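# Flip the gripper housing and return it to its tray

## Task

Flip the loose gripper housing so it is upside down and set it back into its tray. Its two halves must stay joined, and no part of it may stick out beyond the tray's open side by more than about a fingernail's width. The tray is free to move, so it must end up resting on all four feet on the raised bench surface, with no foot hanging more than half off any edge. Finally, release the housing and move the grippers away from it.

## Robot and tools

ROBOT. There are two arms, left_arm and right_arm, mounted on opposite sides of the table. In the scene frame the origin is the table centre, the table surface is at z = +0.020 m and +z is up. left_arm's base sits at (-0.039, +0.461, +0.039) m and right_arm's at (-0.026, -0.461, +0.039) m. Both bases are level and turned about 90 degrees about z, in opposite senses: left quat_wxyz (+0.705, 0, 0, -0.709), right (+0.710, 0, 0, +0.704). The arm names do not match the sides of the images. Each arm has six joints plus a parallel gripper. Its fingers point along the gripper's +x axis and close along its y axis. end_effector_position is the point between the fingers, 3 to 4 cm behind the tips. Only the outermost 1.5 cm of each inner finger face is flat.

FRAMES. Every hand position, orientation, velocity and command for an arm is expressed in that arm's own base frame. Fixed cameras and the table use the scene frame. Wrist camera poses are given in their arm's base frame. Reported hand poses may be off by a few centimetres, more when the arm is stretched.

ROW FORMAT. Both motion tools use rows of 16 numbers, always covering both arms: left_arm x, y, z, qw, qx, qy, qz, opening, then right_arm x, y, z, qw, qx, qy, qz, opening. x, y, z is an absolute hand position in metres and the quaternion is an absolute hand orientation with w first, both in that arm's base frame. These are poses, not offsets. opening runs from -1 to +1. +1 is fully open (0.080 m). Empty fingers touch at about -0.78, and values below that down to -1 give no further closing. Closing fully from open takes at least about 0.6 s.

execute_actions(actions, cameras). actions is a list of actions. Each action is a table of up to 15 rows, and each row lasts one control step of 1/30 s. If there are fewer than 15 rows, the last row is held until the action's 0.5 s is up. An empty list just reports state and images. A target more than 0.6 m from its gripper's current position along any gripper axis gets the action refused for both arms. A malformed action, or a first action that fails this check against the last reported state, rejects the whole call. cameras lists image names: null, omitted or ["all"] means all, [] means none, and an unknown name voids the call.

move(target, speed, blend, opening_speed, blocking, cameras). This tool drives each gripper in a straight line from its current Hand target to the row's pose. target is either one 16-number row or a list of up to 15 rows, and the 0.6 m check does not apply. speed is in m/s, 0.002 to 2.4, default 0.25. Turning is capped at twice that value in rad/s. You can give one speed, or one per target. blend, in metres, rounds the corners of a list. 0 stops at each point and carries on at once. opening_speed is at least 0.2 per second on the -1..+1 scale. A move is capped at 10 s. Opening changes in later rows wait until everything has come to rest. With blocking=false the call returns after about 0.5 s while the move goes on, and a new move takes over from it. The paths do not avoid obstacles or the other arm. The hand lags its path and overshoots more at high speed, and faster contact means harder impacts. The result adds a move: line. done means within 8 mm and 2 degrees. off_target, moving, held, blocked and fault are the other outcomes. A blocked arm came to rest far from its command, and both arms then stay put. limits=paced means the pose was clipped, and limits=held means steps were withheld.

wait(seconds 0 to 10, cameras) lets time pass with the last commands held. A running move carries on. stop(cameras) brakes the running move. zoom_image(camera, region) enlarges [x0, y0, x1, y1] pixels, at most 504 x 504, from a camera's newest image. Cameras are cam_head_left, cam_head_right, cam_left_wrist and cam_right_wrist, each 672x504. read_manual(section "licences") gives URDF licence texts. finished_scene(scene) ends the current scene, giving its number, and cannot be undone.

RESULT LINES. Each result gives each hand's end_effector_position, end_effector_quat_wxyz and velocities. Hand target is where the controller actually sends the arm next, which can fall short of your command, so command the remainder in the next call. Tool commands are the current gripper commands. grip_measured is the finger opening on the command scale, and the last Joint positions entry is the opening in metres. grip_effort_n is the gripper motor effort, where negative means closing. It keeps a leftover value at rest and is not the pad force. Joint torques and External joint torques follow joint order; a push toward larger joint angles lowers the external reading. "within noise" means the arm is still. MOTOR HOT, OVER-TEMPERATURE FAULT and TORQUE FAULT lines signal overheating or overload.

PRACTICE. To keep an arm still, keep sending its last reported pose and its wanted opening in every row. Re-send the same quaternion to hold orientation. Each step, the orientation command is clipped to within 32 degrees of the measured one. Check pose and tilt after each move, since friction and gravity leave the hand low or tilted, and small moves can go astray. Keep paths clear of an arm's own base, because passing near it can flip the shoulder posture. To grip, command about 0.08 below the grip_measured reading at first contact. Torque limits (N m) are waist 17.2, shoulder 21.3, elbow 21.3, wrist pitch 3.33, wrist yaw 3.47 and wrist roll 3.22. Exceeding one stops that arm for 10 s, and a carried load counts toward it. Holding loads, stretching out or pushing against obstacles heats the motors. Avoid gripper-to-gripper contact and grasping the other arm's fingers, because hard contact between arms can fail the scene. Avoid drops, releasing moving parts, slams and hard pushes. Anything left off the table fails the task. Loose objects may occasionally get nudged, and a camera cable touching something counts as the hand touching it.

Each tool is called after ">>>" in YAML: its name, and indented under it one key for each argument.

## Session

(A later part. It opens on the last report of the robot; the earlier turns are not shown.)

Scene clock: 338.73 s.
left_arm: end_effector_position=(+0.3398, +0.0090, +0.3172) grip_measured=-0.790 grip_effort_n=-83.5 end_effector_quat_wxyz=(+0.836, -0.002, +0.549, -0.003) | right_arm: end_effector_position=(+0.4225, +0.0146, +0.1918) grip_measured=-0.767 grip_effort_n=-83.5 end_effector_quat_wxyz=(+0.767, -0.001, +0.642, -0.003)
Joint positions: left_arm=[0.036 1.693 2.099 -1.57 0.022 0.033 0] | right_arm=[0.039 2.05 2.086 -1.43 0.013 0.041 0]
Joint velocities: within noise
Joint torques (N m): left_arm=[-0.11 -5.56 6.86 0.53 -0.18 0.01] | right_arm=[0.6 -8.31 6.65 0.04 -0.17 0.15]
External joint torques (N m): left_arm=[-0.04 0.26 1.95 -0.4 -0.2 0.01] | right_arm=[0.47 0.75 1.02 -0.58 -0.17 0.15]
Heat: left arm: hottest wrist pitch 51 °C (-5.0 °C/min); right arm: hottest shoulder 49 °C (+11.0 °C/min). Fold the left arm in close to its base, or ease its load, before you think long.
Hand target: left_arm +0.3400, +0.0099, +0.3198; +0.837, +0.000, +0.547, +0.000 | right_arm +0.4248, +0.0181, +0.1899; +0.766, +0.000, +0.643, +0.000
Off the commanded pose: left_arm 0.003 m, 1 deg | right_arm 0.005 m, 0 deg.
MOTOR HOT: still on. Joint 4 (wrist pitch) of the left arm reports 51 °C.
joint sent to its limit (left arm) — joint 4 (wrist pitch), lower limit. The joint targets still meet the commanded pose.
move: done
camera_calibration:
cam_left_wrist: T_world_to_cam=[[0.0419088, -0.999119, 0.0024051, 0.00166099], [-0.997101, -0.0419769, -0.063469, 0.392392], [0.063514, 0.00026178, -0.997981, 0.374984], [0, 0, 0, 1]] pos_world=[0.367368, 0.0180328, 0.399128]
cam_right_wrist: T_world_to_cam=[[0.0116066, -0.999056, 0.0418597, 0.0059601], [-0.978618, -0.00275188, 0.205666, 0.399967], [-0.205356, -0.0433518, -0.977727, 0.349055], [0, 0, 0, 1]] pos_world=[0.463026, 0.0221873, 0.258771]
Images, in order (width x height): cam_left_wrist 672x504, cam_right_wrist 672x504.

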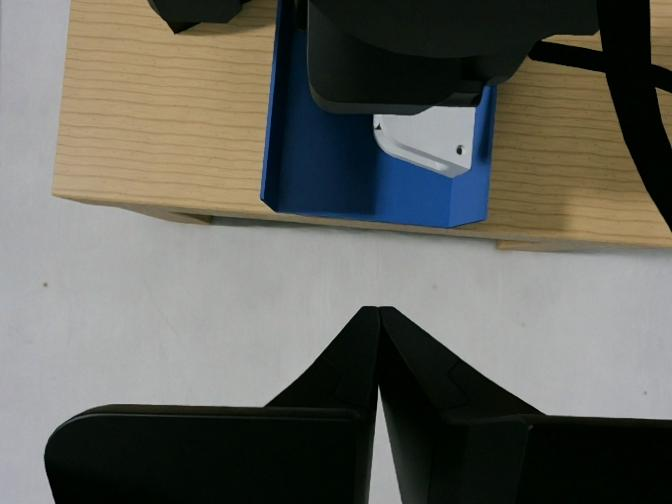

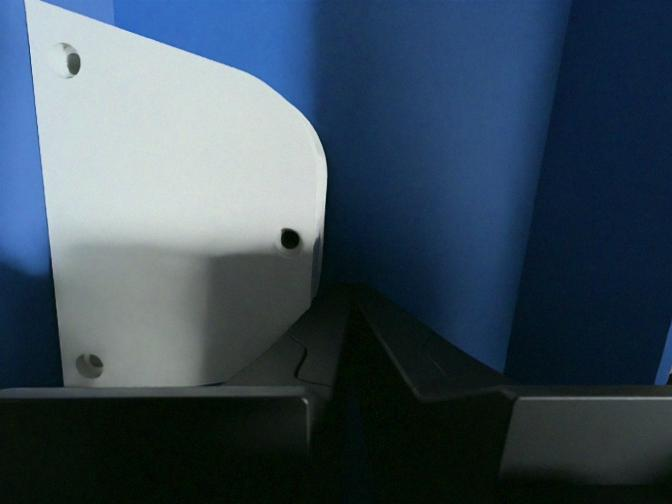

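>>> move:
  target:
    - [0.34,0.01,0.32,0.837,0,0.547,0,-0.9, 0.404,0.012,0.188,0.766,0,0.643,0,-0.9]
    - [0.34,0.01,0.32,0.837,0,0.547,0,-0.9, 0.403,0.027,0.188,0.766,0,0.643,0,-0.9]
    - [0.34,0.01,0.32,0.837,0,0.547,0,-0.9, 0.428,0.030,0.188,0.766,0,0.643,0,-0.9]
  speed: 0.06
  cameras: ["cam_left_wrist","cam_right_wrist","cam_head_right"]

Scene clock: 351.10 s.
left_arm: end_effector_position=(+0.3398, +0.0090, +0.3172) grip_measured=-0.790 grip_effort_n=-83.5 end_effector_quat_wxyz=(+0.836, -0.002, +0.549, -0.003) | right_arm: end_effector_position=(+0.4263, +0.0246, +0.1915) grip_measured=-0.767 grip_effort_n=-83.5 end_effector_quat_wxyz=(+0.769, +0.000, +0.639, -0.004)
Joint positions: left_arm=[0.036 1.693 2.099 -1.57 0.022 0.033 0] | right_arm=[0.064 2.063 2.104 -1.428 0.018 0.068 0]
Joint velocities: within noise
Joint torques (N m): left_arm=[-0.13 -5.58 6.96 0.52 -0.19 0.01] | right_arm=[0.98 -8.26 6.4 -0.06 -0.17 0.16]
External joint torques (N m): left_arm=[-0.04 0.31 2.02 -0.41 -0.21 0.01] | right_arm=[0.91 1.01 0.69 -0.7 -0.18 0.16]
Heat: left arm: hottest wrist pitch 49 °C (-9.1 °C/min); right arm: hottest shoulder 47 °C (+8.1 °C/min). Fold the left arm in close to its base, or ease its load, before you think long.
Hand target: left_arm +0.3400, +0.0099, +0.3199; +0.837, +0.000, +0.547, +0.000 | right_arm +0.4277, +0.0300, +0.1882; +0.766, +0.000, +0.643, +0.000
Off the commanded pose: left_arm 0.003 m, 1 deg | right_arm 0.007 m, 1 deg.
MOTOR HOT: still on. Joint 4 (wrist pitch) of the left arm reports 49 °C.
joint sent to its limit (left arm) — joint 4 (wrist pitch), lower limit. The joint targets still meet the commanded pose.
move: done
camera_calibration:
cam_left_wrist: T_world_to_cam=[[0.0419088, -0.999119, 0.0024051, 0.00166099], [-0.997101, -0.0419769, -0.063469, 0.392392], [0.063514, 0.00026178, -0.997981, 0.374984], [0, 0, 0, 1]] pos_world=[0.367368, 0.0180328, 0.399128]
cam_right_wrist: T_world_to_cam=[[0.00790014, -0.999123, 0.0411104, 0.0176376], [-0.979927, 0.000454445, 0.199356, 0.405382], [-0.1992, -0.0418601, -0.979064, 0.347493], [0, 0, 0, 1]] pos_world=[0.466326, 0.031984, 0.258677]
Images, in order (width x height): cam_head_right 672x504, cam_left_wrist 672x504, cam_right_wrist 672x504.

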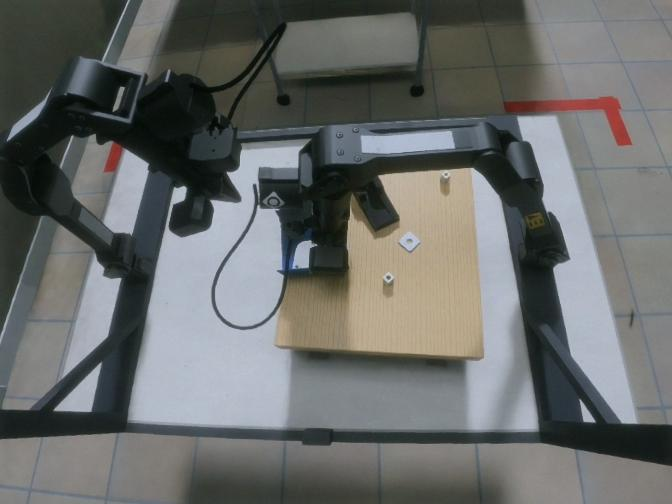

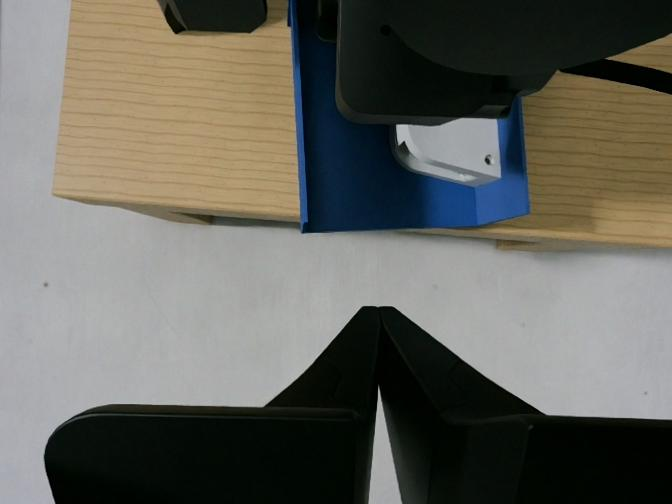

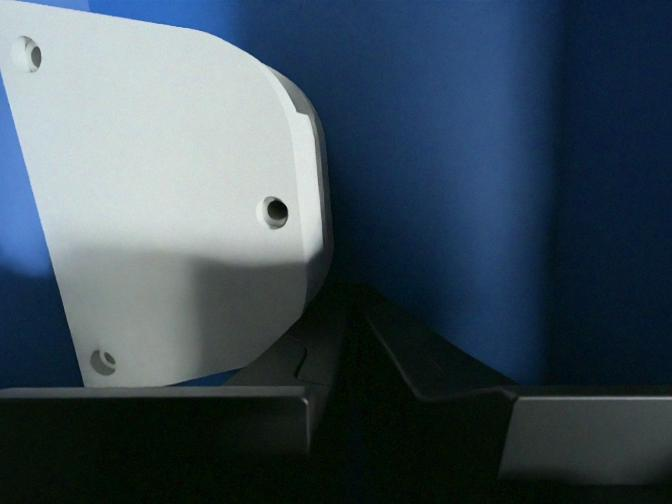

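>>> move:
  target:
    - [0.34,0.01,0.32,0.837,0,0.547,0,-0.9, 0.420,0.01,0.188,0.766,0,0.643,0,-0.9]
    - [0.34,0.01,0.32,0.837,0,0.547,0,-0.9, 0.415,0.01,0.25,0.766,0,0.643,0,-0.9]
    - [0.34,0.01,0.32,0.837,0,0.547,0,-0.9, 0.35,0.03,0.28,0.793,0,0.609,0,-0.9]
  speed: 0.12
  cameras: ["cam_left_wrist","cam_right_wrist"]

>>> zoom_image:
  camera: "cam_left_wrist"
  region: [270, 0, 550, 250]

>>> zoom_image:
  camera: "cam_right_wrist"
  region: [150, 0, 600, 300]

Scene clock: 371.70 s.
left_arm: end_effector_position=(+0.3398, +0.0093, +0.3172) grip_measured=-0.790 grip_effort_n=-83.5 end_effector_quat_wxyz=(+0.836, -0.001, +0.549, -0.002) | right_arm: end_effector_position=(+0.3547, +0.0305, +0.2794) grip_measured=-0.767 grip_effort_n=-83.5 end_effector_quat_wxyz=(+0.802, +0.002, +0.598, +0.003)
Joint positions: left_arm=[0.036 1.693 2.099 -1.57 0.02 0.033 0] | right_arm=[0.094 1.784 2.072 -1.569 0.021 0.09 0]
Joint velocities: within noise
Joint torques (N m): left_arm=[-0.08 -5.55 6.94 0.52 -0.19 0.01] | right_arm=[0.24 -8.79 4.14 0.07 0.17 0.15]
External joint torques (N m): left_arm=[0.02 0.26 2.02 -0.42 -0.21 0.01] | right_arm=[0.19 -1.91 -1.19 -0.74 0.15 0.15]
Heat: left arm: hottest wrist pitch 47 °C (-11.1 °C/min); right arm: hottest shoulder 49 °C (+6.0 °C/min).
Hand target: left_arm +0.3400, +0.0101, +0.3199; +0.837, +0.000, +0.547, +0.000 | right_arm +0.3511, +0.0304, +0.2800; +0.801, +0.001, +0.599, +0.000
Off the commanded pose: left_arm 0.003 m, 0 deg | right_arm 0.005 m, 2 deg.
MOTOR HOT: cleared for the motors of the left arm.
joint sent to its limit (left arm) — joint 4 (wrist pitch), lower limit. The joint targets still meet the commanded pose.
joint sent to its limit (right arm) — joint 4 (wrist pitch), lower limit. The joint targets still meet the commanded pose.
move: done
camera_calibration:
cam_left_wrist: T_world_to_cam=[[0.0425828, -0.999092, 0.000939193, 0.00219779], [-0.997071, -0.0425564, -0.0635409, 0.392435], [0.0635232, 0.00176931, -0.997979, 0.375052], [0, 0, 0, 1]] pos_world=[0.367368, 0.0182328, 0.399228]
cam_right_wrist: T_world_to_cam=[[0.0130882, -0.99941, 0.0317453, 0.0212624], [-0.995458, -0.0100292, 0.0946754, 0.352876], [-0.0943011, -0.0328403, -0.995002, 0.386587], [0, 0, 0, 1]] pos_world=[0.387451, 0.0374846, 0.350571]
Images, in order (width x height): cam_left_wrist 672x504, cam_right_wrist 672x504.

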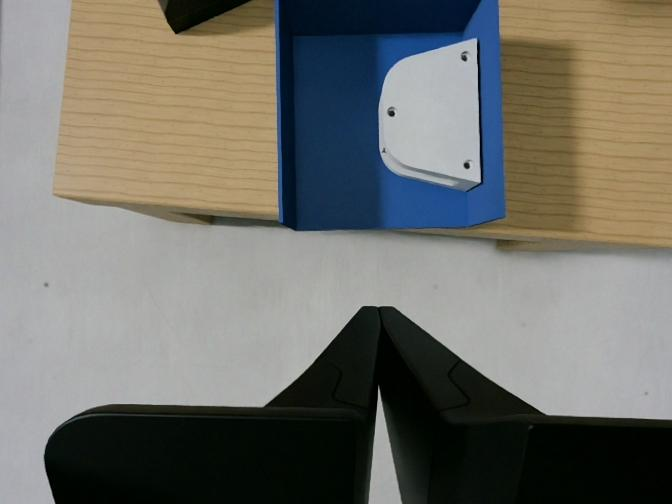

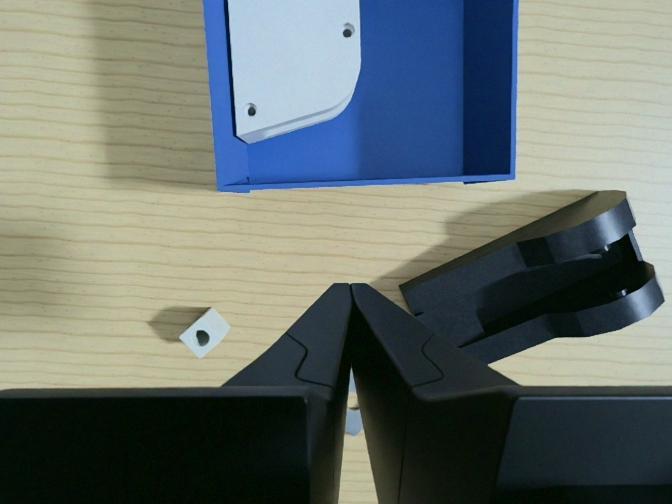

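Scaled by 1.800 from the camera's 672x504 image, which has a finer 960x720 frame.

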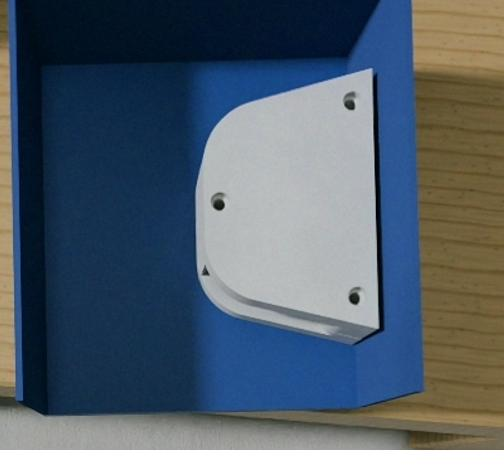

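Scaled by 1.120 from the camera's 672x504 image, which has a finer 960x720 frame.

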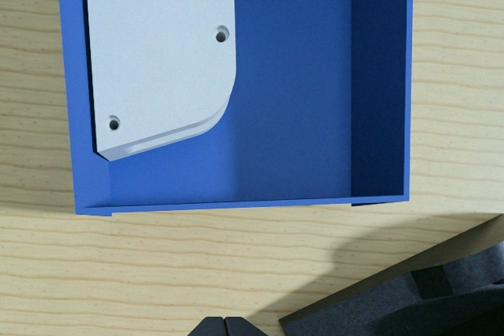

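>>> move:
  target:
    - [0.34,0.01,0.32,0.837,0,0.547,0,-0.9, 0.403,0.047,0.245,0.766,0,0.643,0,-0.9]
    - [0.34,0.01,0.32,0.837,0,0.547,0,-0.9, 0.404,0.047,0.188,0.766,0,0.643,0,-0.9]
    - [0.34,0.01,0.32,0.837,0,0.547,0,-0.9, 0.43,0.047,0.188,0.766,0,0.643,0,-0.9]
  speed: [0.15,0.1,0.06]
  cameras: ["cam_left_wrist","cam_right_wrist"]

Scene clock: 404.57 s.
left_arm: end_effector_position=(+0.3398, +0.0093, +0.3172) grip_measured=-0.790 grip_effort_n=-83.5 end_effector_quat_wxyz=(+0.836, -0.001, +0.549, -0.002) | right_arm: end_effector_position=(+0.4267, +0.0479, +0.1884) grip_measured=-0.767 grip_effort_n=-83.5 end_effector_quat_wxyz=(+0.766, +0.000, +0.642, +0.000)
Joint positions: left_arm=[0.036 1.693 2.099 -1.57 0.02 0.033 0] | right_arm=[0.119 2.082 2.121 -1.436 0.021 0.116 0]
Joint velocities: within noise
Joint torques (N m): left_arm=[-0.1 -5.58 6.92 0.52 -0.16 0.02] | right_arm=[-0.3 -8.73 6.7 0 -0.03 -0.09]
External joint torques (N m): left_arm=[-0.05 0.24 2.01 -0.4 -0.17 0.02] | right_arm=[-0.44 0.6 1.03 -0.62 -0.04 -0.08]
Heat: left arm: hottest wrist pitch 45 °C (-5.0 °C/min); right arm: hottest shoulder 50 °C (+2.0 °C/min). Fold the right arm in close to its base, or ease its load, before you think long.
Hand target: left_arm +0.3400, +0.0100, +0.3199; +0.837, +0.000, +0.547, +0.000 | right_arm +0.4291, +0.0467, +0.1872; +0.766, +0.000, +0.643, +0.000
Off the commanded pose: left_arm 0.003 m, 0 deg | right_arm 0.003 m, 0 deg.
MOTOR HOT: joint 2 (shoulder) of the right arm reports 50 °C; the controller stops that arm at 95 °C. To cool a motor, set the load down, stop pushing, or move to a pose that needs little force.
joint sent to its limit (left arm) — joint 4 (wrist pitch), lower limit. The joint targets still meet the commanded pose.
move: done
camera_calibration:
cam_left_wrist: T_world_to_cam=[[0.0425828, -0.999092, 0.000939193, 0.00219779], [-0.997071, -0.0425564, -0.0635409, 0.392435], [0.0635232, 0.00176931, -0.997979, 0.375052], [0, 0, 0, 1]] pos_world=[0.367368, 0.0182328, 0.399228]
cam_right_wrist: T_world_to_cam=[[0.0161495, -0.999207, 0.0363809, 0.0384062], [-0.978121, -0.00824008, 0.207873, 0.404468], [-0.207409, -0.038942, -0.977479, 0.348703], [0, 0, 0, 1]] pos_world=[0.467323, 0.0552878, 0.255375]
Images, in order (width x height): cam_left_wrist 672x504, cam_right_wrist 672x504.

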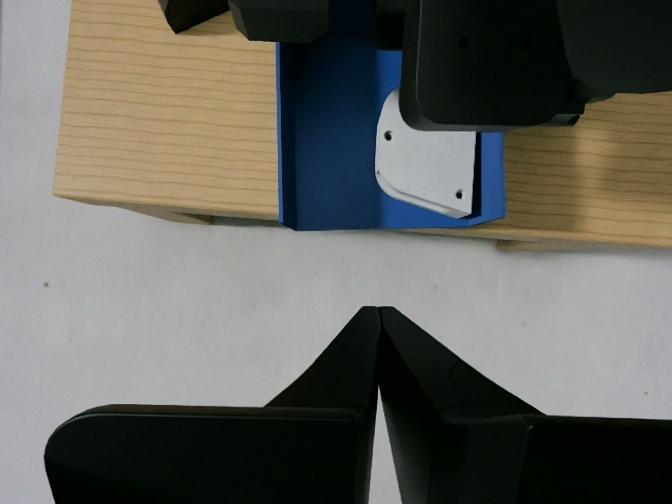

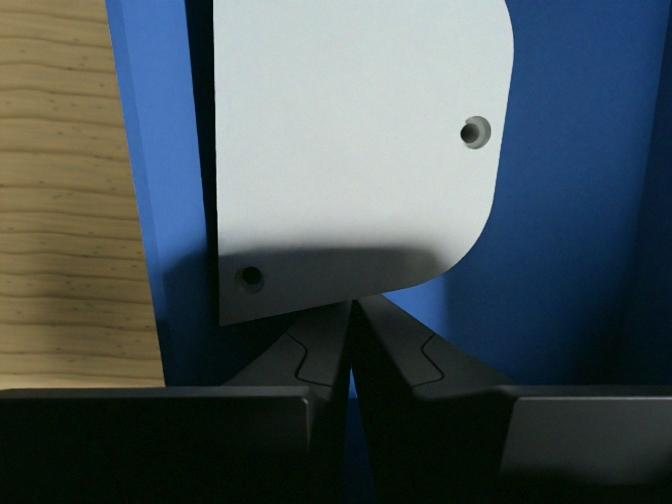

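>>> move:
  target:
    - [0.34,0.01,0.32,0.837,0,0.547,0,-0.9, 0.45,0.049,0.188,0.766,0,0.643,0,-0.9]
    - [0.34,0.01,0.32,0.837,0,0.547,0,-0.9, 0.464,0.049,0.188,0.793,0,0.609,0,-0.9]
  speed: 0.05
  cameras: ["cam_left_wrist","cam_right_wrist"]

Scene clock: 414.73 s.
left_arm: end_effector_position=(+0.3398, +0.0093, +0.3172) grip_measured=-0.790 grip_effort_n=-83.5 end_effector_quat_wxyz=(+0.836, -0.001, +0.549, -0.002) | right_arm: end_effector_position=(+0.4654, +0.0518, +0.1854) grip_measured=-0.767 grip_effort_n=-83.5 end_effector_quat_wxyz=(+0.791, +0.001, +0.611, +0.002)
Joint positions: left_arm=[0.036 1.693 2.099 -1.57 0.02 0.033 0] | right_arm=[0.119 2.192 2.268 -1.393 0.025 0.114 0]
Joint velocities: within noise
Joint torques (N m): left_arm=[-0.11 -5.53 6.97 0.53 -0.16 0] | right_arm=[-0.28 -12.43 4.25 0.7 0.21 -0.09]
External joint torques (N m): left_arm=[0.01 0.28 2.05 -0.4 -0.18 0] | right_arm=[-0.42 -2.29 -1.53 -0.07 0.2 -0.09]
Heat: left arm: hottest wrist pitch 45 °C (-3.0 °C/min); right arm: hottest shoulder 51 °C (+3.0 °C/min). Fold the right arm in close to its base, or ease its load, before you think long.
Hand target: left_arm +0.3400, +0.0100, +0.3199; +0.837, +0.000, +0.547, +0.000 | right_arm +0.4642, +0.0490, +0.1881; +0.794, +0.000, +0.608, +0.000
Off the commanded pose: left_arm 0.003 m, 0 deg | right_arm 0.004 m, 0 deg.
MOTOR HOT: still on. Joint 2 (shoulder) of the right arm reports 51 °C.
joint sent to its limit (left arm) — joint 4 (wrist pitch), lower limit. The joint targets still meet the commanded pose.
move: done
camera_calibration:
cam_left_wrist: T_world_to_cam=[[0.0425828, -0.999092, 0.000939193, 0.00219779], [-0.997071, -0.0425564, -0.0635409, 0.392435], [0.0635232, 0.00176931, -0.997979, 0.375052], [0, 0, 0, 1]] pos_world=[0.367368, 0.0182328, 0.399228]
cam_right_wrist: T_world_to_cam=[[0.0138995, -0.999361, 0.0329228, 0.0434849], [-0.991573, -0.00953478, 0.1292, 0.463827], [-0.128804, -0.0344412, -0.991072, 0.319554], [0, 0, 0, 1]] pos_world=[0.500474, 0.0588854, 0.255343]
Images, in order (width x height): cam_left_wrist 672x504, cam_right_wrist 672x504.

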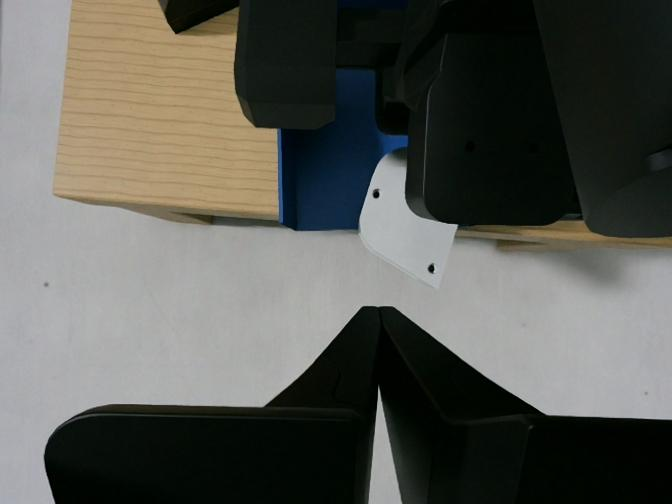

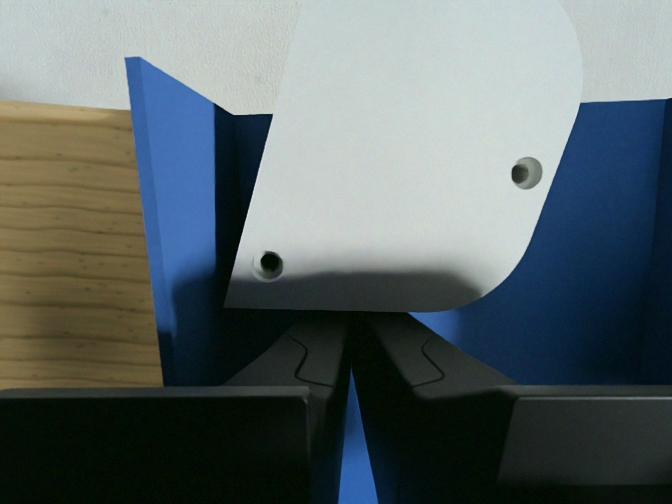

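>>> move:
  target:
    - [0.30,0.0,0.29,0.837,0,0.547,0,0.5, 0.450,0.049,0.19,0.793,0,0.609,0,-0.9]
    - [0.27,-0.02,0.25,0.653,0.653,0.27,-0.27,0.5, 0.435,0.049,0.26,0.793,0,0.609,0,-0.9]
    - [0.27,-0.025,0.2,0.7071,0.7071,0,0,0.5, 0.32,0.04,0.28,0.866,0,0.5,0,-0.9]
    - [0.285,-0.025,0.157,0.7071,0.7071,0,0,0.5, 0.28,0.04,0.29,0.866,0,0.5,0,-0.9]
  speed: 0.2

Scene clock: 452.70 s.
left_arm: end_effector_position=(+0.2858, -0.0234, +0.1572) grip_measured=+0.496 grip_effort_n=13.3 end_effector_quat_wxyz=(+0.703, +0.711, +0.003, +0.002) | right_arm: end_effector_position=(+0.2829, +0.0422, +0.2928) grip_measured=-0.767 grip_effort_n=-83.5 end_effector_quat_wxyz=(+0.868, +0.003, +0.497, +0.005)
Joint positions: left_arm=[-0.179 1.044 0.042 1 -0.185 1.581 0.057] | right_arm=[0.193 1.326 1.589 -1.31 0.085 0.167 0]
Joint velocities: within noise
Joint torques (N m): left_arm=[0.11 -1.07 4.9 2.51 0.2 0.04] | right_arm=[0.33 -4.71 4.47 0.41 0.24 0.16]
External joint torques (N m): left_arm=[0.13 0.59 -0.34 0.93 0.19 0.09] | right_arm=[0.29 -0.83 -1.27 -0.73 0.19 0.16]
Heat: left arm: hottest wrist pitch 47 °C (+1.0 °C/min); right arm: hottest shoulder 60 °C (+10.1 °C/min). Fold the right arm in close to its base, or ease its load, before you think long.
Hand target: left_arm +0.2846, -0.0234, +0.1559; +0.703, +0.712, +0.002, +0.001 | right_arm +0.2807, +0.0420, +0.2904; +0.865, +0.002, +0.501, +0.003
Off the commanded pose: left_arm 0.002 m, 1 deg | right_arm 0.005 m, 1 deg.
MOTOR HOT: still on. Joint 2 (shoulder) of the right arm reports 60 °C.
move: done
camera_calibration:
cam_left_wrist: T_world_to_cam=[[0.019966, -0.0287575, -0.999387, 0.158335], [-0.343555, 0.938522, -0.0338698, 0.158586], [0.93892, 0.344021, 0.00885875, -0.181705], [0, 0, 0, 1]] pos_world=[0.221928, -0.0817723, 0.165218]
cam_right_wrist: T_world_to_cam=[[0.00743263, -0.99956, 0.0287198, 0.035931], [-0.989384, -0.0115194, -0.144868, 0.348716], [0.145135, -0.0273382, -0.989034, 0.323699], [0, 0, 0, 1]] pos_world=[0.297767, 0.0487815, 0.369636]

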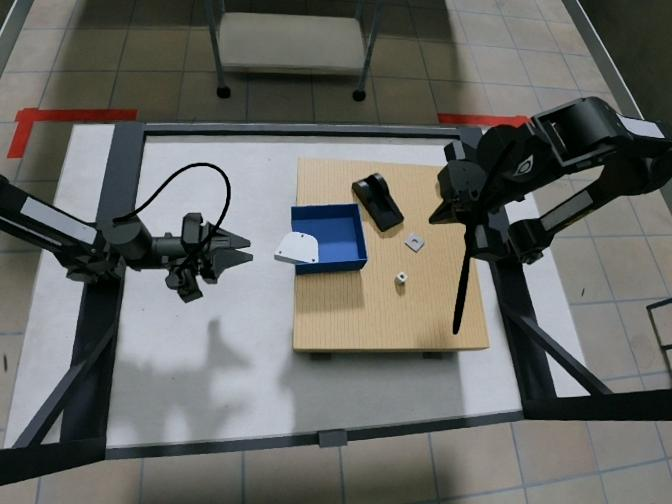

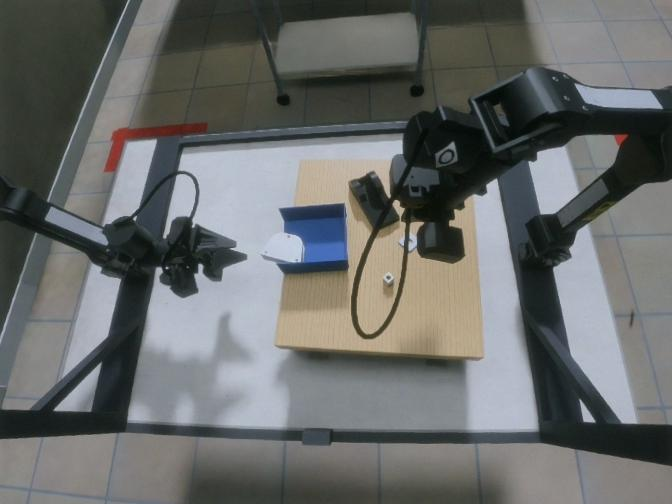

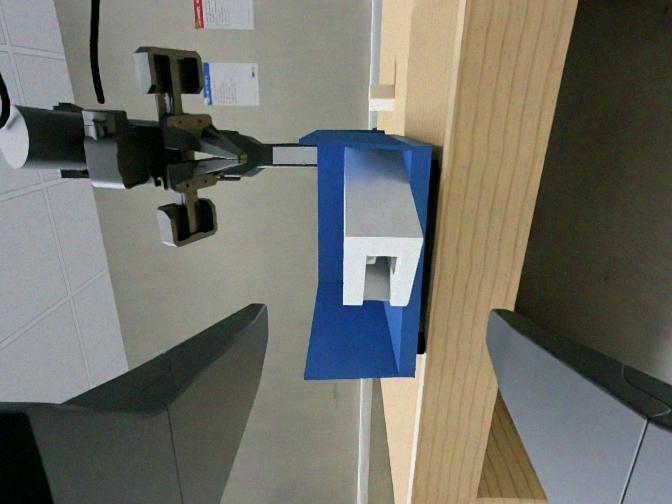

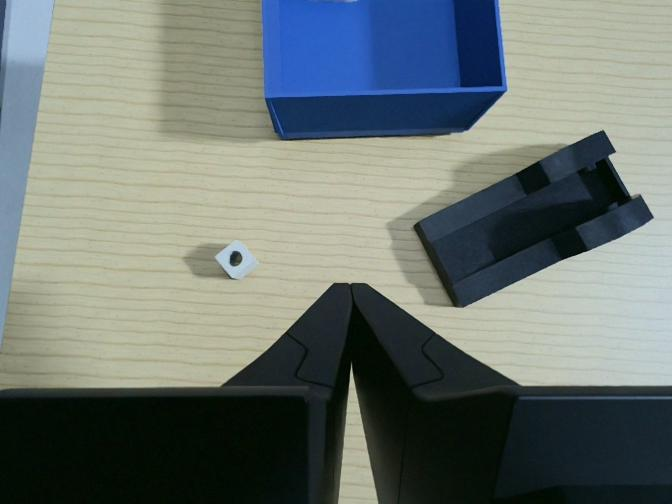

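>>> move:
  target:
    - [0.32,-0.026,0.152,0.7071,0.7071,0,0,0.5, 0.26,0.03,0.26,0.866,0,0.5,0,-0.9]
    - [0.357,-0.026,0.152,0.7071,0.7071,0,0,0.5, 0.20,0.0,0.20,0.906,0,0.423,0,-0.9]
  speed: 0.1
  cameras: ["cam_head_left","cam_left_wrist"]

>>> zoom_image:
  camera: "cam_left_wrist"
  region: [230, 130, 560, 400]

Scene clock: 489.40 s.
left_arm: end_effector_position=(+0.3530, -0.0254, +0.1453) grip_measured=+0.496 grip_effort_n=12.8 end_effector_quat_wxyz=(+0.705, +0.709, +0.009, -0.007) | right_arm: end_effector_position=(+0.1993, -0.0013, +0.2019) grip_measured=-0.767 grip_effort_n=-83.5 end_effector_quat_wxyz=(+0.905, -0.002, +0.424, -0.006)
Joint positions: left_arm=[-0.126 1.524 0.249 1.251 -0.129 1.574 0.057] | right_arm=[0.006 0.733 0.855 -0.999 0.016 0.005 0]
Joint velocities: within noise
Joint torques (N m): left_arm=[0.12 -3.36 6.34 2.54 0.2 -0.12] | right_arm=[-0.41 -1.37 4.84 1.37 -0.27 -0.08]
External joint torques (N m): left_arm=[0.2 0.56 2.1 0.93 0.19 -0.07] | right_arm=[-0.44 -0.69 -1.45 0.03 -0.26 -0.08]
Heat: left arm: hottest wrist pitch 56 °C (+11.1 °C/min); right arm: hottest shoulder 46 °C (-12.1 °C/min). Fold the left arm in close to its base, or ease its load, before you think long.
Hand target: left_arm +0.3566, -0.0259, +0.1517; +0.707, +0.707, +0.000, -0.001 | right_arm +0.1992, -0.0010, +0.2001; +0.906, -0.001, +0.423, -0.004
Off the commanded pose: left_arm 0.008 m, 1 deg | right_arm 0.002 m, 1 deg.
MOTOR HOT: joint 4 (wrist pitch) of the left arm reports 56 °C; the controller stops that arm at 95 °C. To cool a motor, set the load down, stop pushing, or move to a pose that needs little force.
MOTOR HOT: cleared for the motors of the right arm.
move: done
camera_calibration:
cam_left_wrist: T_world_to_cam=[[-0.00141636, -0.0339535, -0.999422, 0.152511], [-0.34005, 0.939881, -0.0314488, 0.181611], [0.940406, 0.339809, -0.0128771, -0.241435], [0, 0, 0, 1]] pos_world=[0.28902, -0.0834728, 0.155025]
Images, in order (width x height): cam_head_left 672x504, cam_left_wrist 672x504.

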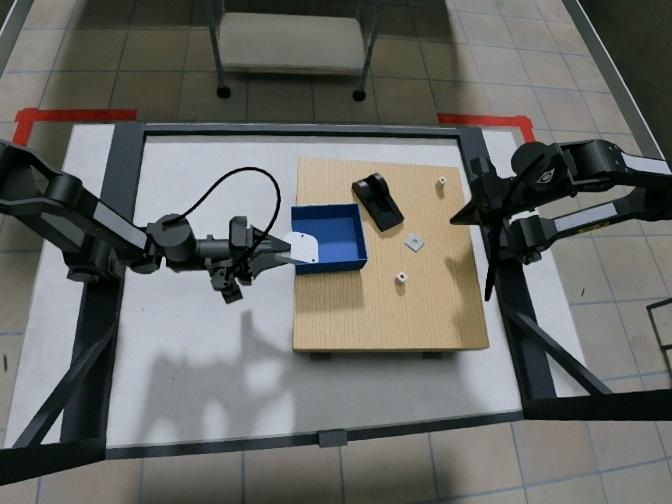

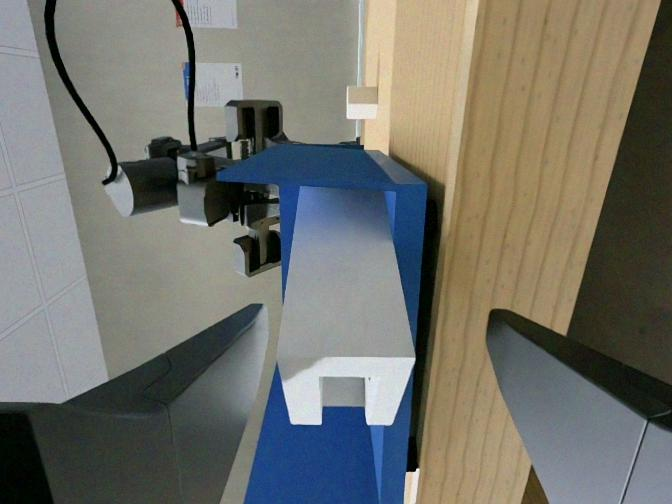

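Scaled by 1.527 from the camera's 672x504 image, which has a finer 960x720 frame.

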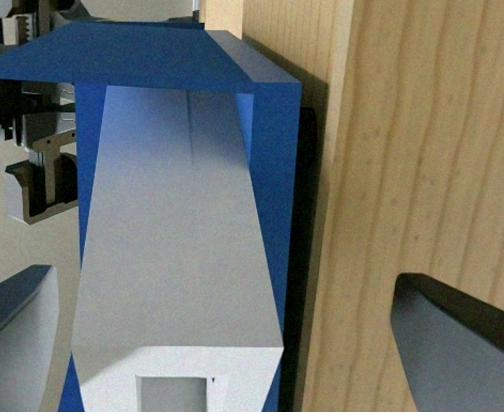

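>>> move:
  target: [0.359,-0.018,0.162,0.7071,0.7071,0,0,0.5, 0.20,0.0,0.20,0.906,0,0.423,0,-0.9]
  speed: 0.08
  cameras: ["cam_head_left","cam_left_wrist"]

Scene clock: 505.53 s.
left_arm: end_effector_position=(+0.3563, -0.0179, +0.1534) grip_measured=+0.496 grip_effort_n=13.3 end_effector_quat_wxyz=(+0.705, +0.709, +0.009, -0.006) | right_arm: end_effector_position=(+0.1999, +0.0001, +0.2023) grip_measured=-0.767 grip_effort_n=-83.5 end_effector_quat_wxyz=(+0.906, -0.002, +0.423, -0.001)
Joint positions: left_arm=[-0.09 1.482 0.271 1.19 -0.093 1.574 0.057] | right_arm=[0.006 0.733 0.855 -0.996 0.007 0.002 0]
Joint velocities: within noise
Joint torques (N m): left_arm=[0.07 -5.05 6.6 1.34 0.22 -0.13] | right_arm=[-0.41 -1.02 4.88 1.37 -0.27 -0.08]
External joint torques (N m): left_arm=[0.1 -1.16 2.1 -0.26 0.22 -0.08] | right_arm=[-0.44 -0.37 -1.39 0.02 -0.26 -0.08]
Heat: left arm: hottest wrist pitch 56 °C (+11.1 °C/min); right arm: hottest shoulder 43 °C (-19.1 °C/min). Fold the left arm in close to its base, or ease its load, before you think long.
Hand target: left_arm +0.3590, -0.0182, +0.1619; +0.707, +0.707, +0.000, +0.000 | right_arm +0.2001, +0.0003, +0.2001; +0.906, -0.001, +0.423, +0.001
Off the commanded pose: left_arm 0.009 m, 1 deg | right_arm 0.002 m, 0 deg.
MOTOR HOT: still on. Joint 4 (wrist pitch) of the left arm reports 56 °C.
move: off_target (left_arm)
camera_calibration:
cam_left_wrist: T_world_to_cam=[[0.000063143, -0.0349111, -0.99939, 0.160353], [-0.341397, 0.939346, -0.0328352, 0.176647], [0.939919, 0.341191, -0.0118592, -0.246964], [0, 0, 0, 1]] pos_world=[0.292422, -0.0760728, 0.163126]
Images, in order (width x height): cam_head_left 672x504, cam_left_wrist 672x504.

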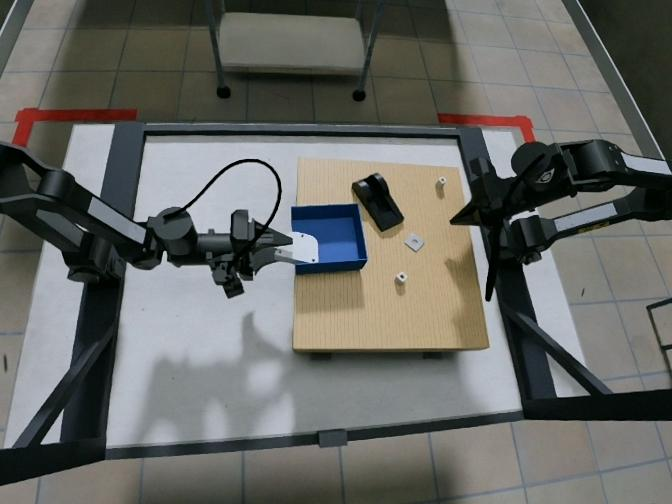

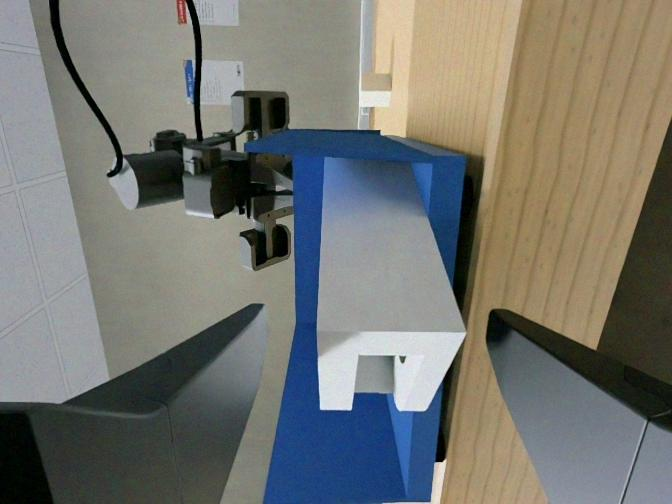

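>>> move:
  target: [0.359,-0.018,0.162,0.7071,0.7071,0,0,-0.45, 0.20,0.0,0.20,0.906,0,0.423,0,-0.9]
  opening_speed: 0.5
  cameras: ["cam_head_left","cam_left_wrist"]

Scene clock: 517.43 s.
left_arm: end_effector_position=(+0.3566, -0.0176, +0.1541) grip_measured=-0.229 grip_effort_n=-83.5 end_effector_quat_wxyz=(+0.705, +0.709, +0.009, -0.006) | right_arm: end_effector_position=(+0.1999, +0.0001, +0.2023) grip_measured=-0.767 grip_effort_n=-83.5 end_effector_quat_wxyz=(+0.906, -0.002, +0.423, -0.001)
Joint positions: left_arm=[-0.088 1.481 0.272 1.188 -0.092 1.574 0.025] | right_arm=[0.006 0.733 0.855 -0.996 0.007 0.002 0]
Joint velocities: within noise
Joint torques (N m): left_arm=[0.12 -4.8 6.47 1.35 0.2 -0.11] | right_arm=[-0.41 -1.02 4.87 1.33 -0.26 -0.05]
External joint torques (N m): left_arm=[0.17 -0.94 2 -0.24 0.19 -0.06] | right_arm=[-0.44 -0.35 -1.37 0.01 -0.25 -0.05]
Heat: left arm: hottest wrist pitch 55 °C (+6.1 °C/min); right arm: hottest wrist pitch 43 °C (+5.0 °C/min). Fold the left arm in close to its base, or ease its load, before you think long.
Hand target: left_arm +0.3591, -0.0179, +0.1617; +0.707, +0.707, +0.000, +0.000 | right_arm +0.2000, +0.0003, +0.2001; +0.906, +0.000, +0.423, +0.001
Off the commanded pose: left_arm 0.008 m, 1 deg | right_arm 0.002 m, 0 deg.
MOTOR HOT: still on. Joint 4 (wrist pitch) of the left arm reports 55 °C.
move: done
camera_calibration:
cam_left_wrist: T_world_to_cam=[[0.00152729, -0.0351063, -0.999382, 0.160518], [-0.341378, 0.939328, -0.0335184, 0.176558], [0.939925, 0.341219, -0.0105499, -0.247461], [0, 0, 0, 1]] pos_world=[0.292623, -0.0757728, 0.163727]
Images, in order (width x height): cam_head_left 672x504, cam_left_wrist 672x504.

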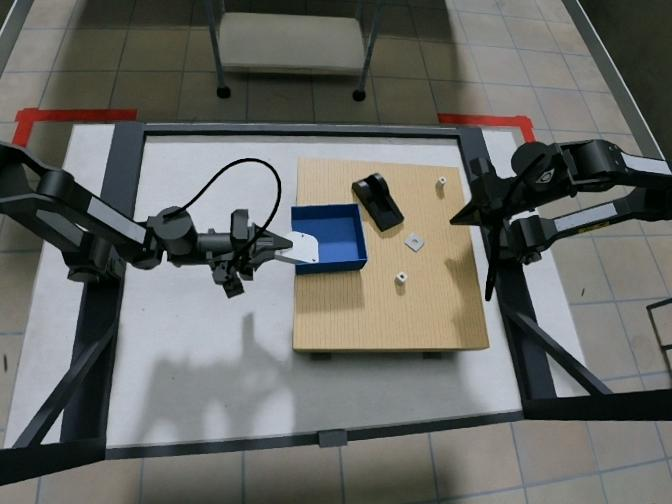

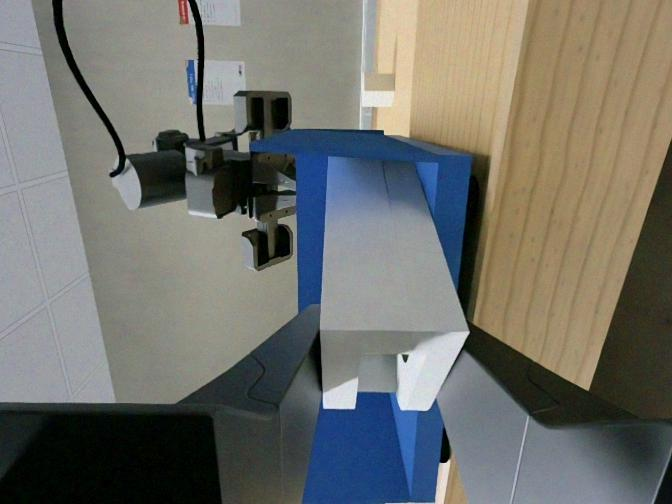

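>>> move:
  target:
    - [0.358,-0.019,0.19,0.7071,0.7071,0,0,-0.5, 0.20,0.0,0.20,0.906,0,0.423,0,-0.9]
    - [0.35,-0.019,0.235,0.7071,0.7071,0,0,-0.5, 0.20,0.0,0.20,0.906,0,0.423,0,-0.9]
  speed: 0.08

Scene clock: 541.43 s.
left_arm: end_effector_position=(+0.3498, -0.0187, +0.2229) grip_measured=-0.229 grip_effort_n=-83.5 end_effector_quat_wxyz=(+0.705, +0.709, +0.009, -0.010) | right_arm: end_effector_position=(+0.1999, -0.0002, +0.2023) grip_measured=-0.767 grip_effort_n=-83.5 end_effector_quat_wxyz=(+0.906, -0.001, +0.423, -0.002)
Joint positions: left_arm=[-0.093 1.13 0.423 0.681 -0.092 1.574 0.025] | right_arm=[0.004 0.733 0.855 -0.996 0.007 0.002 0]
Joint velocities: within noise
Joint torques (N m): left_arm=[-0.23 -4.11 8.87 1.42 -0.1 -0.09] | right_arm=[-0.4 -1.03 4.86 1.34 -0.26 -0.05]
External joint torques (N m): left_arm=[-0.19 -1.05 2.73 -0.19 -0.11 -0.04] | right_arm=[-0.42 -0.39 -1.35 0.01 -0.25 -0.05]
Heat: left arm: hottest wrist pitch 53 °C (-2.0 °C/min); right arm: hottest wrist pitch 45 °C (+7.1 °C/min). Fold the left arm in close to its base, or ease its load, before you think long.
Hand target: left_arm +0.3507, -0.0192, +0.2348; +0.707, +0.707, +0.000, +0.000 | right_arm +0.2000, +0.0000, +0.2001; +0.906, +0.000, +0.423, +0.000
Off the commanded pose: left_arm 0.012 m, 2 deg | right_arm 0.002 m, 0 deg.
MOTOR HOT: still on. Joint 4 (wrist pitch) of the left arm reports 53 °C.
move: off_target (left_arm)
camera_calibration:
cam_left_wrist: T_world_to_cam=[[-0.00472787, -0.0345035, -0.999393, 0.231396], [-0.337234, 0.940914, -0.0308891, 0.175466], [0.941409, 0.336884, -0.0160843, -0.239374], [0, 0, 0, 1]] pos_world=[0.285616, -0.0764729, 0.232826]
cam_right_wrist: T_world_to_cam=[[-0.00745573, -0.999073, 0.0424087, -0.00300971], [-0.951543, -0.00594991, -0.307457, 0.278242], [0.307424, -0.042646, -0.950616, 0.204952], [0, 0, 0, 1]] pos_world=[0.20173, 0.00738898, 0.280506]

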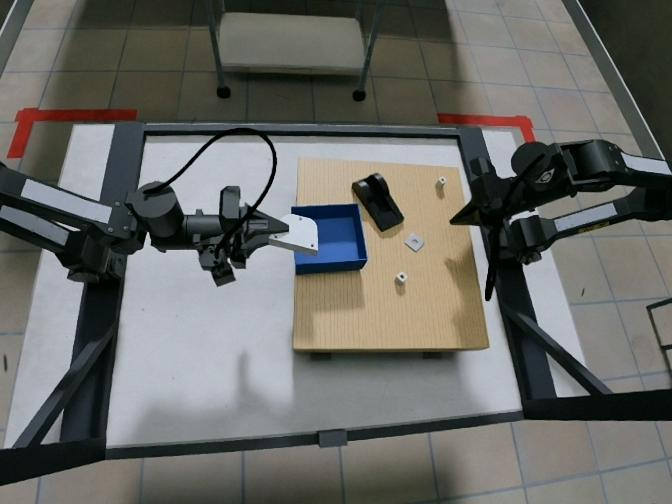

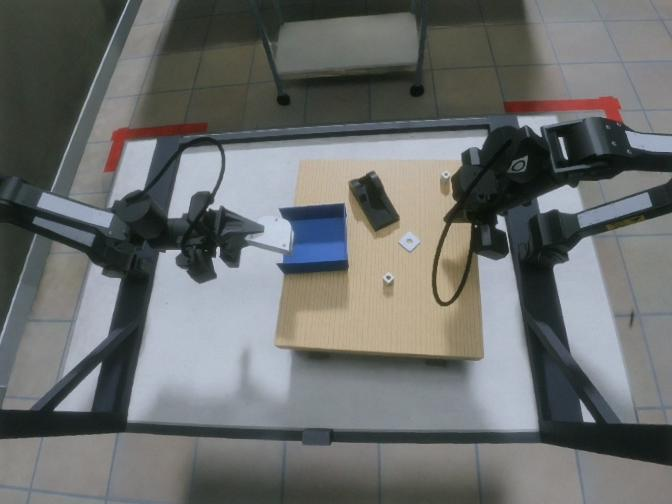

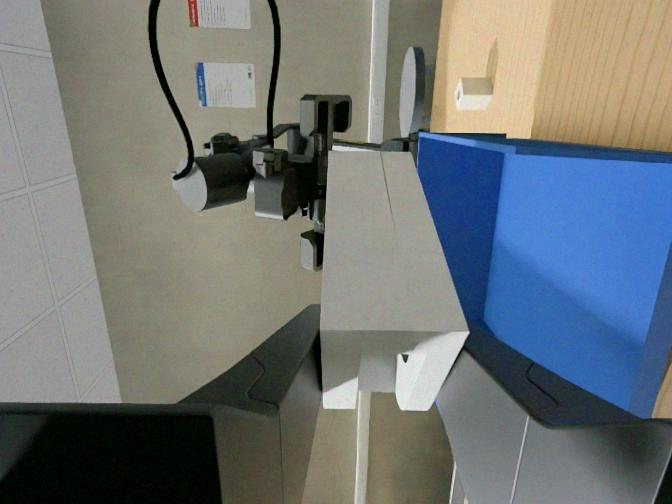

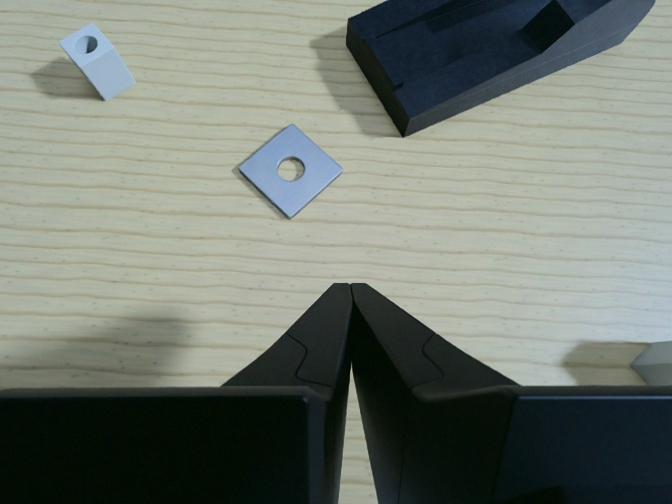

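>>> move:
  target:
    - [0.28,-0.019,0.265,0.7071,0.7071,0,0,-0.5, 0.20,0.0,0.20,0.906,0,0.423,0,-0.9]
    - [0.265,-0.019,0.265,1,0,0,0,-0.5, 0.20,0.0,0.20,0.906,0,0.423,0,-0.9]
    - [0.27,-0.019,0.262,0.7071,-0.7071,0,0,-0.5, 0.20,0.0,0.20,0.906,0,0.423,0,-0.9]
  speed: [0.15,0.5,0.5]

Scene clock: 555.90 s.
left_arm: end_effector_position=(+0.2705, -0.0211, +0.2641) grip_measured=-0.229 grip_effort_n=-83.5 end_effector_quat_wxyz=(+0.705, -0.709, +0.004, -0.003) | right_arm: end_effector_position=(+0.1999, -0.0002, +0.2023) grip_measured=-0.767 grip_effort_n=-83.5 end_effector_quat_wxyz=(+0.906, -0.001, +0.423, -0.002)
Joint positions: left_arm=[-0.162 0.599 0.407 0.19 -0.152 -1.576 0.025] | right_arm=[0.004 0.733 0.855 -0.996 0.007 0.002 0]
Joint velocities: within noise
Joint torques (N m): left_arm=[0.18 -0.19 6.28 2.59 0.02 -0.02] | right_arm=[-0.41 -1.02 4.89 1.34 -0.26 -0.05]
External joint torques (N m): left_arm=[0.2 0.46 -0.31 1.02 0.01 -0.07] | right_arm=[-0.42 -0.37 -1.36 0 -0.26 -0.05]
Heat: left arm: hottest wrist pitch 54 °C (-2.0 °C/min); right arm: hottest wrist pitch 45 °C (+5.0 °C/min). Fold the left arm in close to its base, or ease its load, before you think long.
Hand target: left_arm +0.2708, -0.0205, +0.2627; +0.704, -0.710, +0.002, -0.003 | right_arm +0.2000, +0.0000, +0.2001; +0.906, +0.000, +0.423, +0.000
Off the commanded pose: left_arm 0.003 m, 1 deg | right_arm 0.002 m, 0 deg.
MOTOR HOT: still on. Joint 4 (wrist pitch) of the left arm reports 54 °C.
move: done
camera_calibration:
cam_left_wrist: T_world_to_cam=[[0.0241425, 0.0440371, 0.998738, -0.261675], [-0.346328, -0.936797, 0.0496778, 0.0939227], [0.937803, -0.34709, -0.00736538, -0.179022], [0, 0, 0, 1]] pos_world=[0.206733, 0.0373733, 0.25536]
cam_right_wrist: T_world_to_cam=[[-0.00745573, -0.999073, 0.0424087, -0.00300971], [-0.951543, -0.00594991, -0.307457, 0.278242], [0.307424, -0.042646, -0.950616, 0.204952], [0, 0, 0, 1]] pos_world=[0.20173, 0.00738898, 0.280506]

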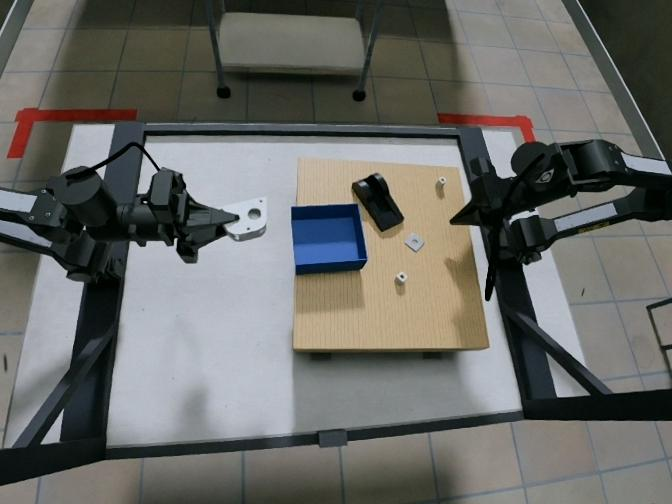

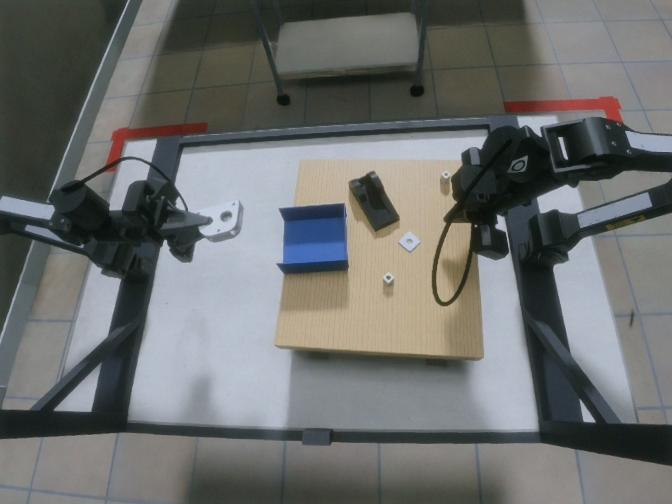

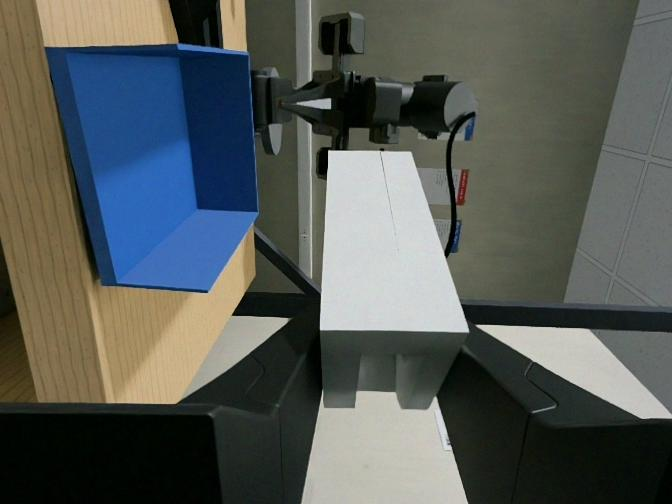

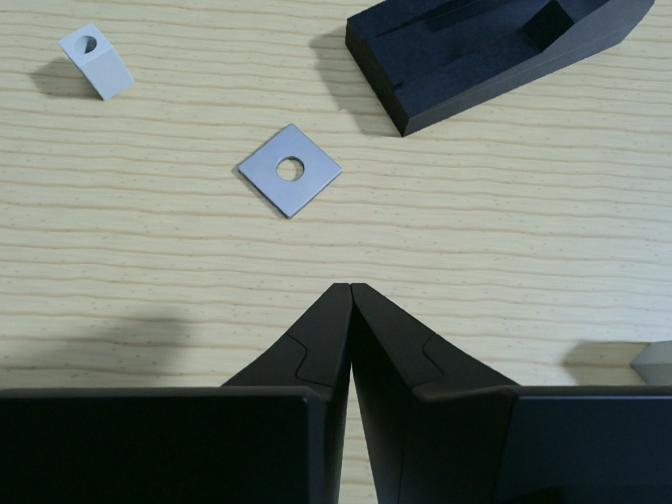

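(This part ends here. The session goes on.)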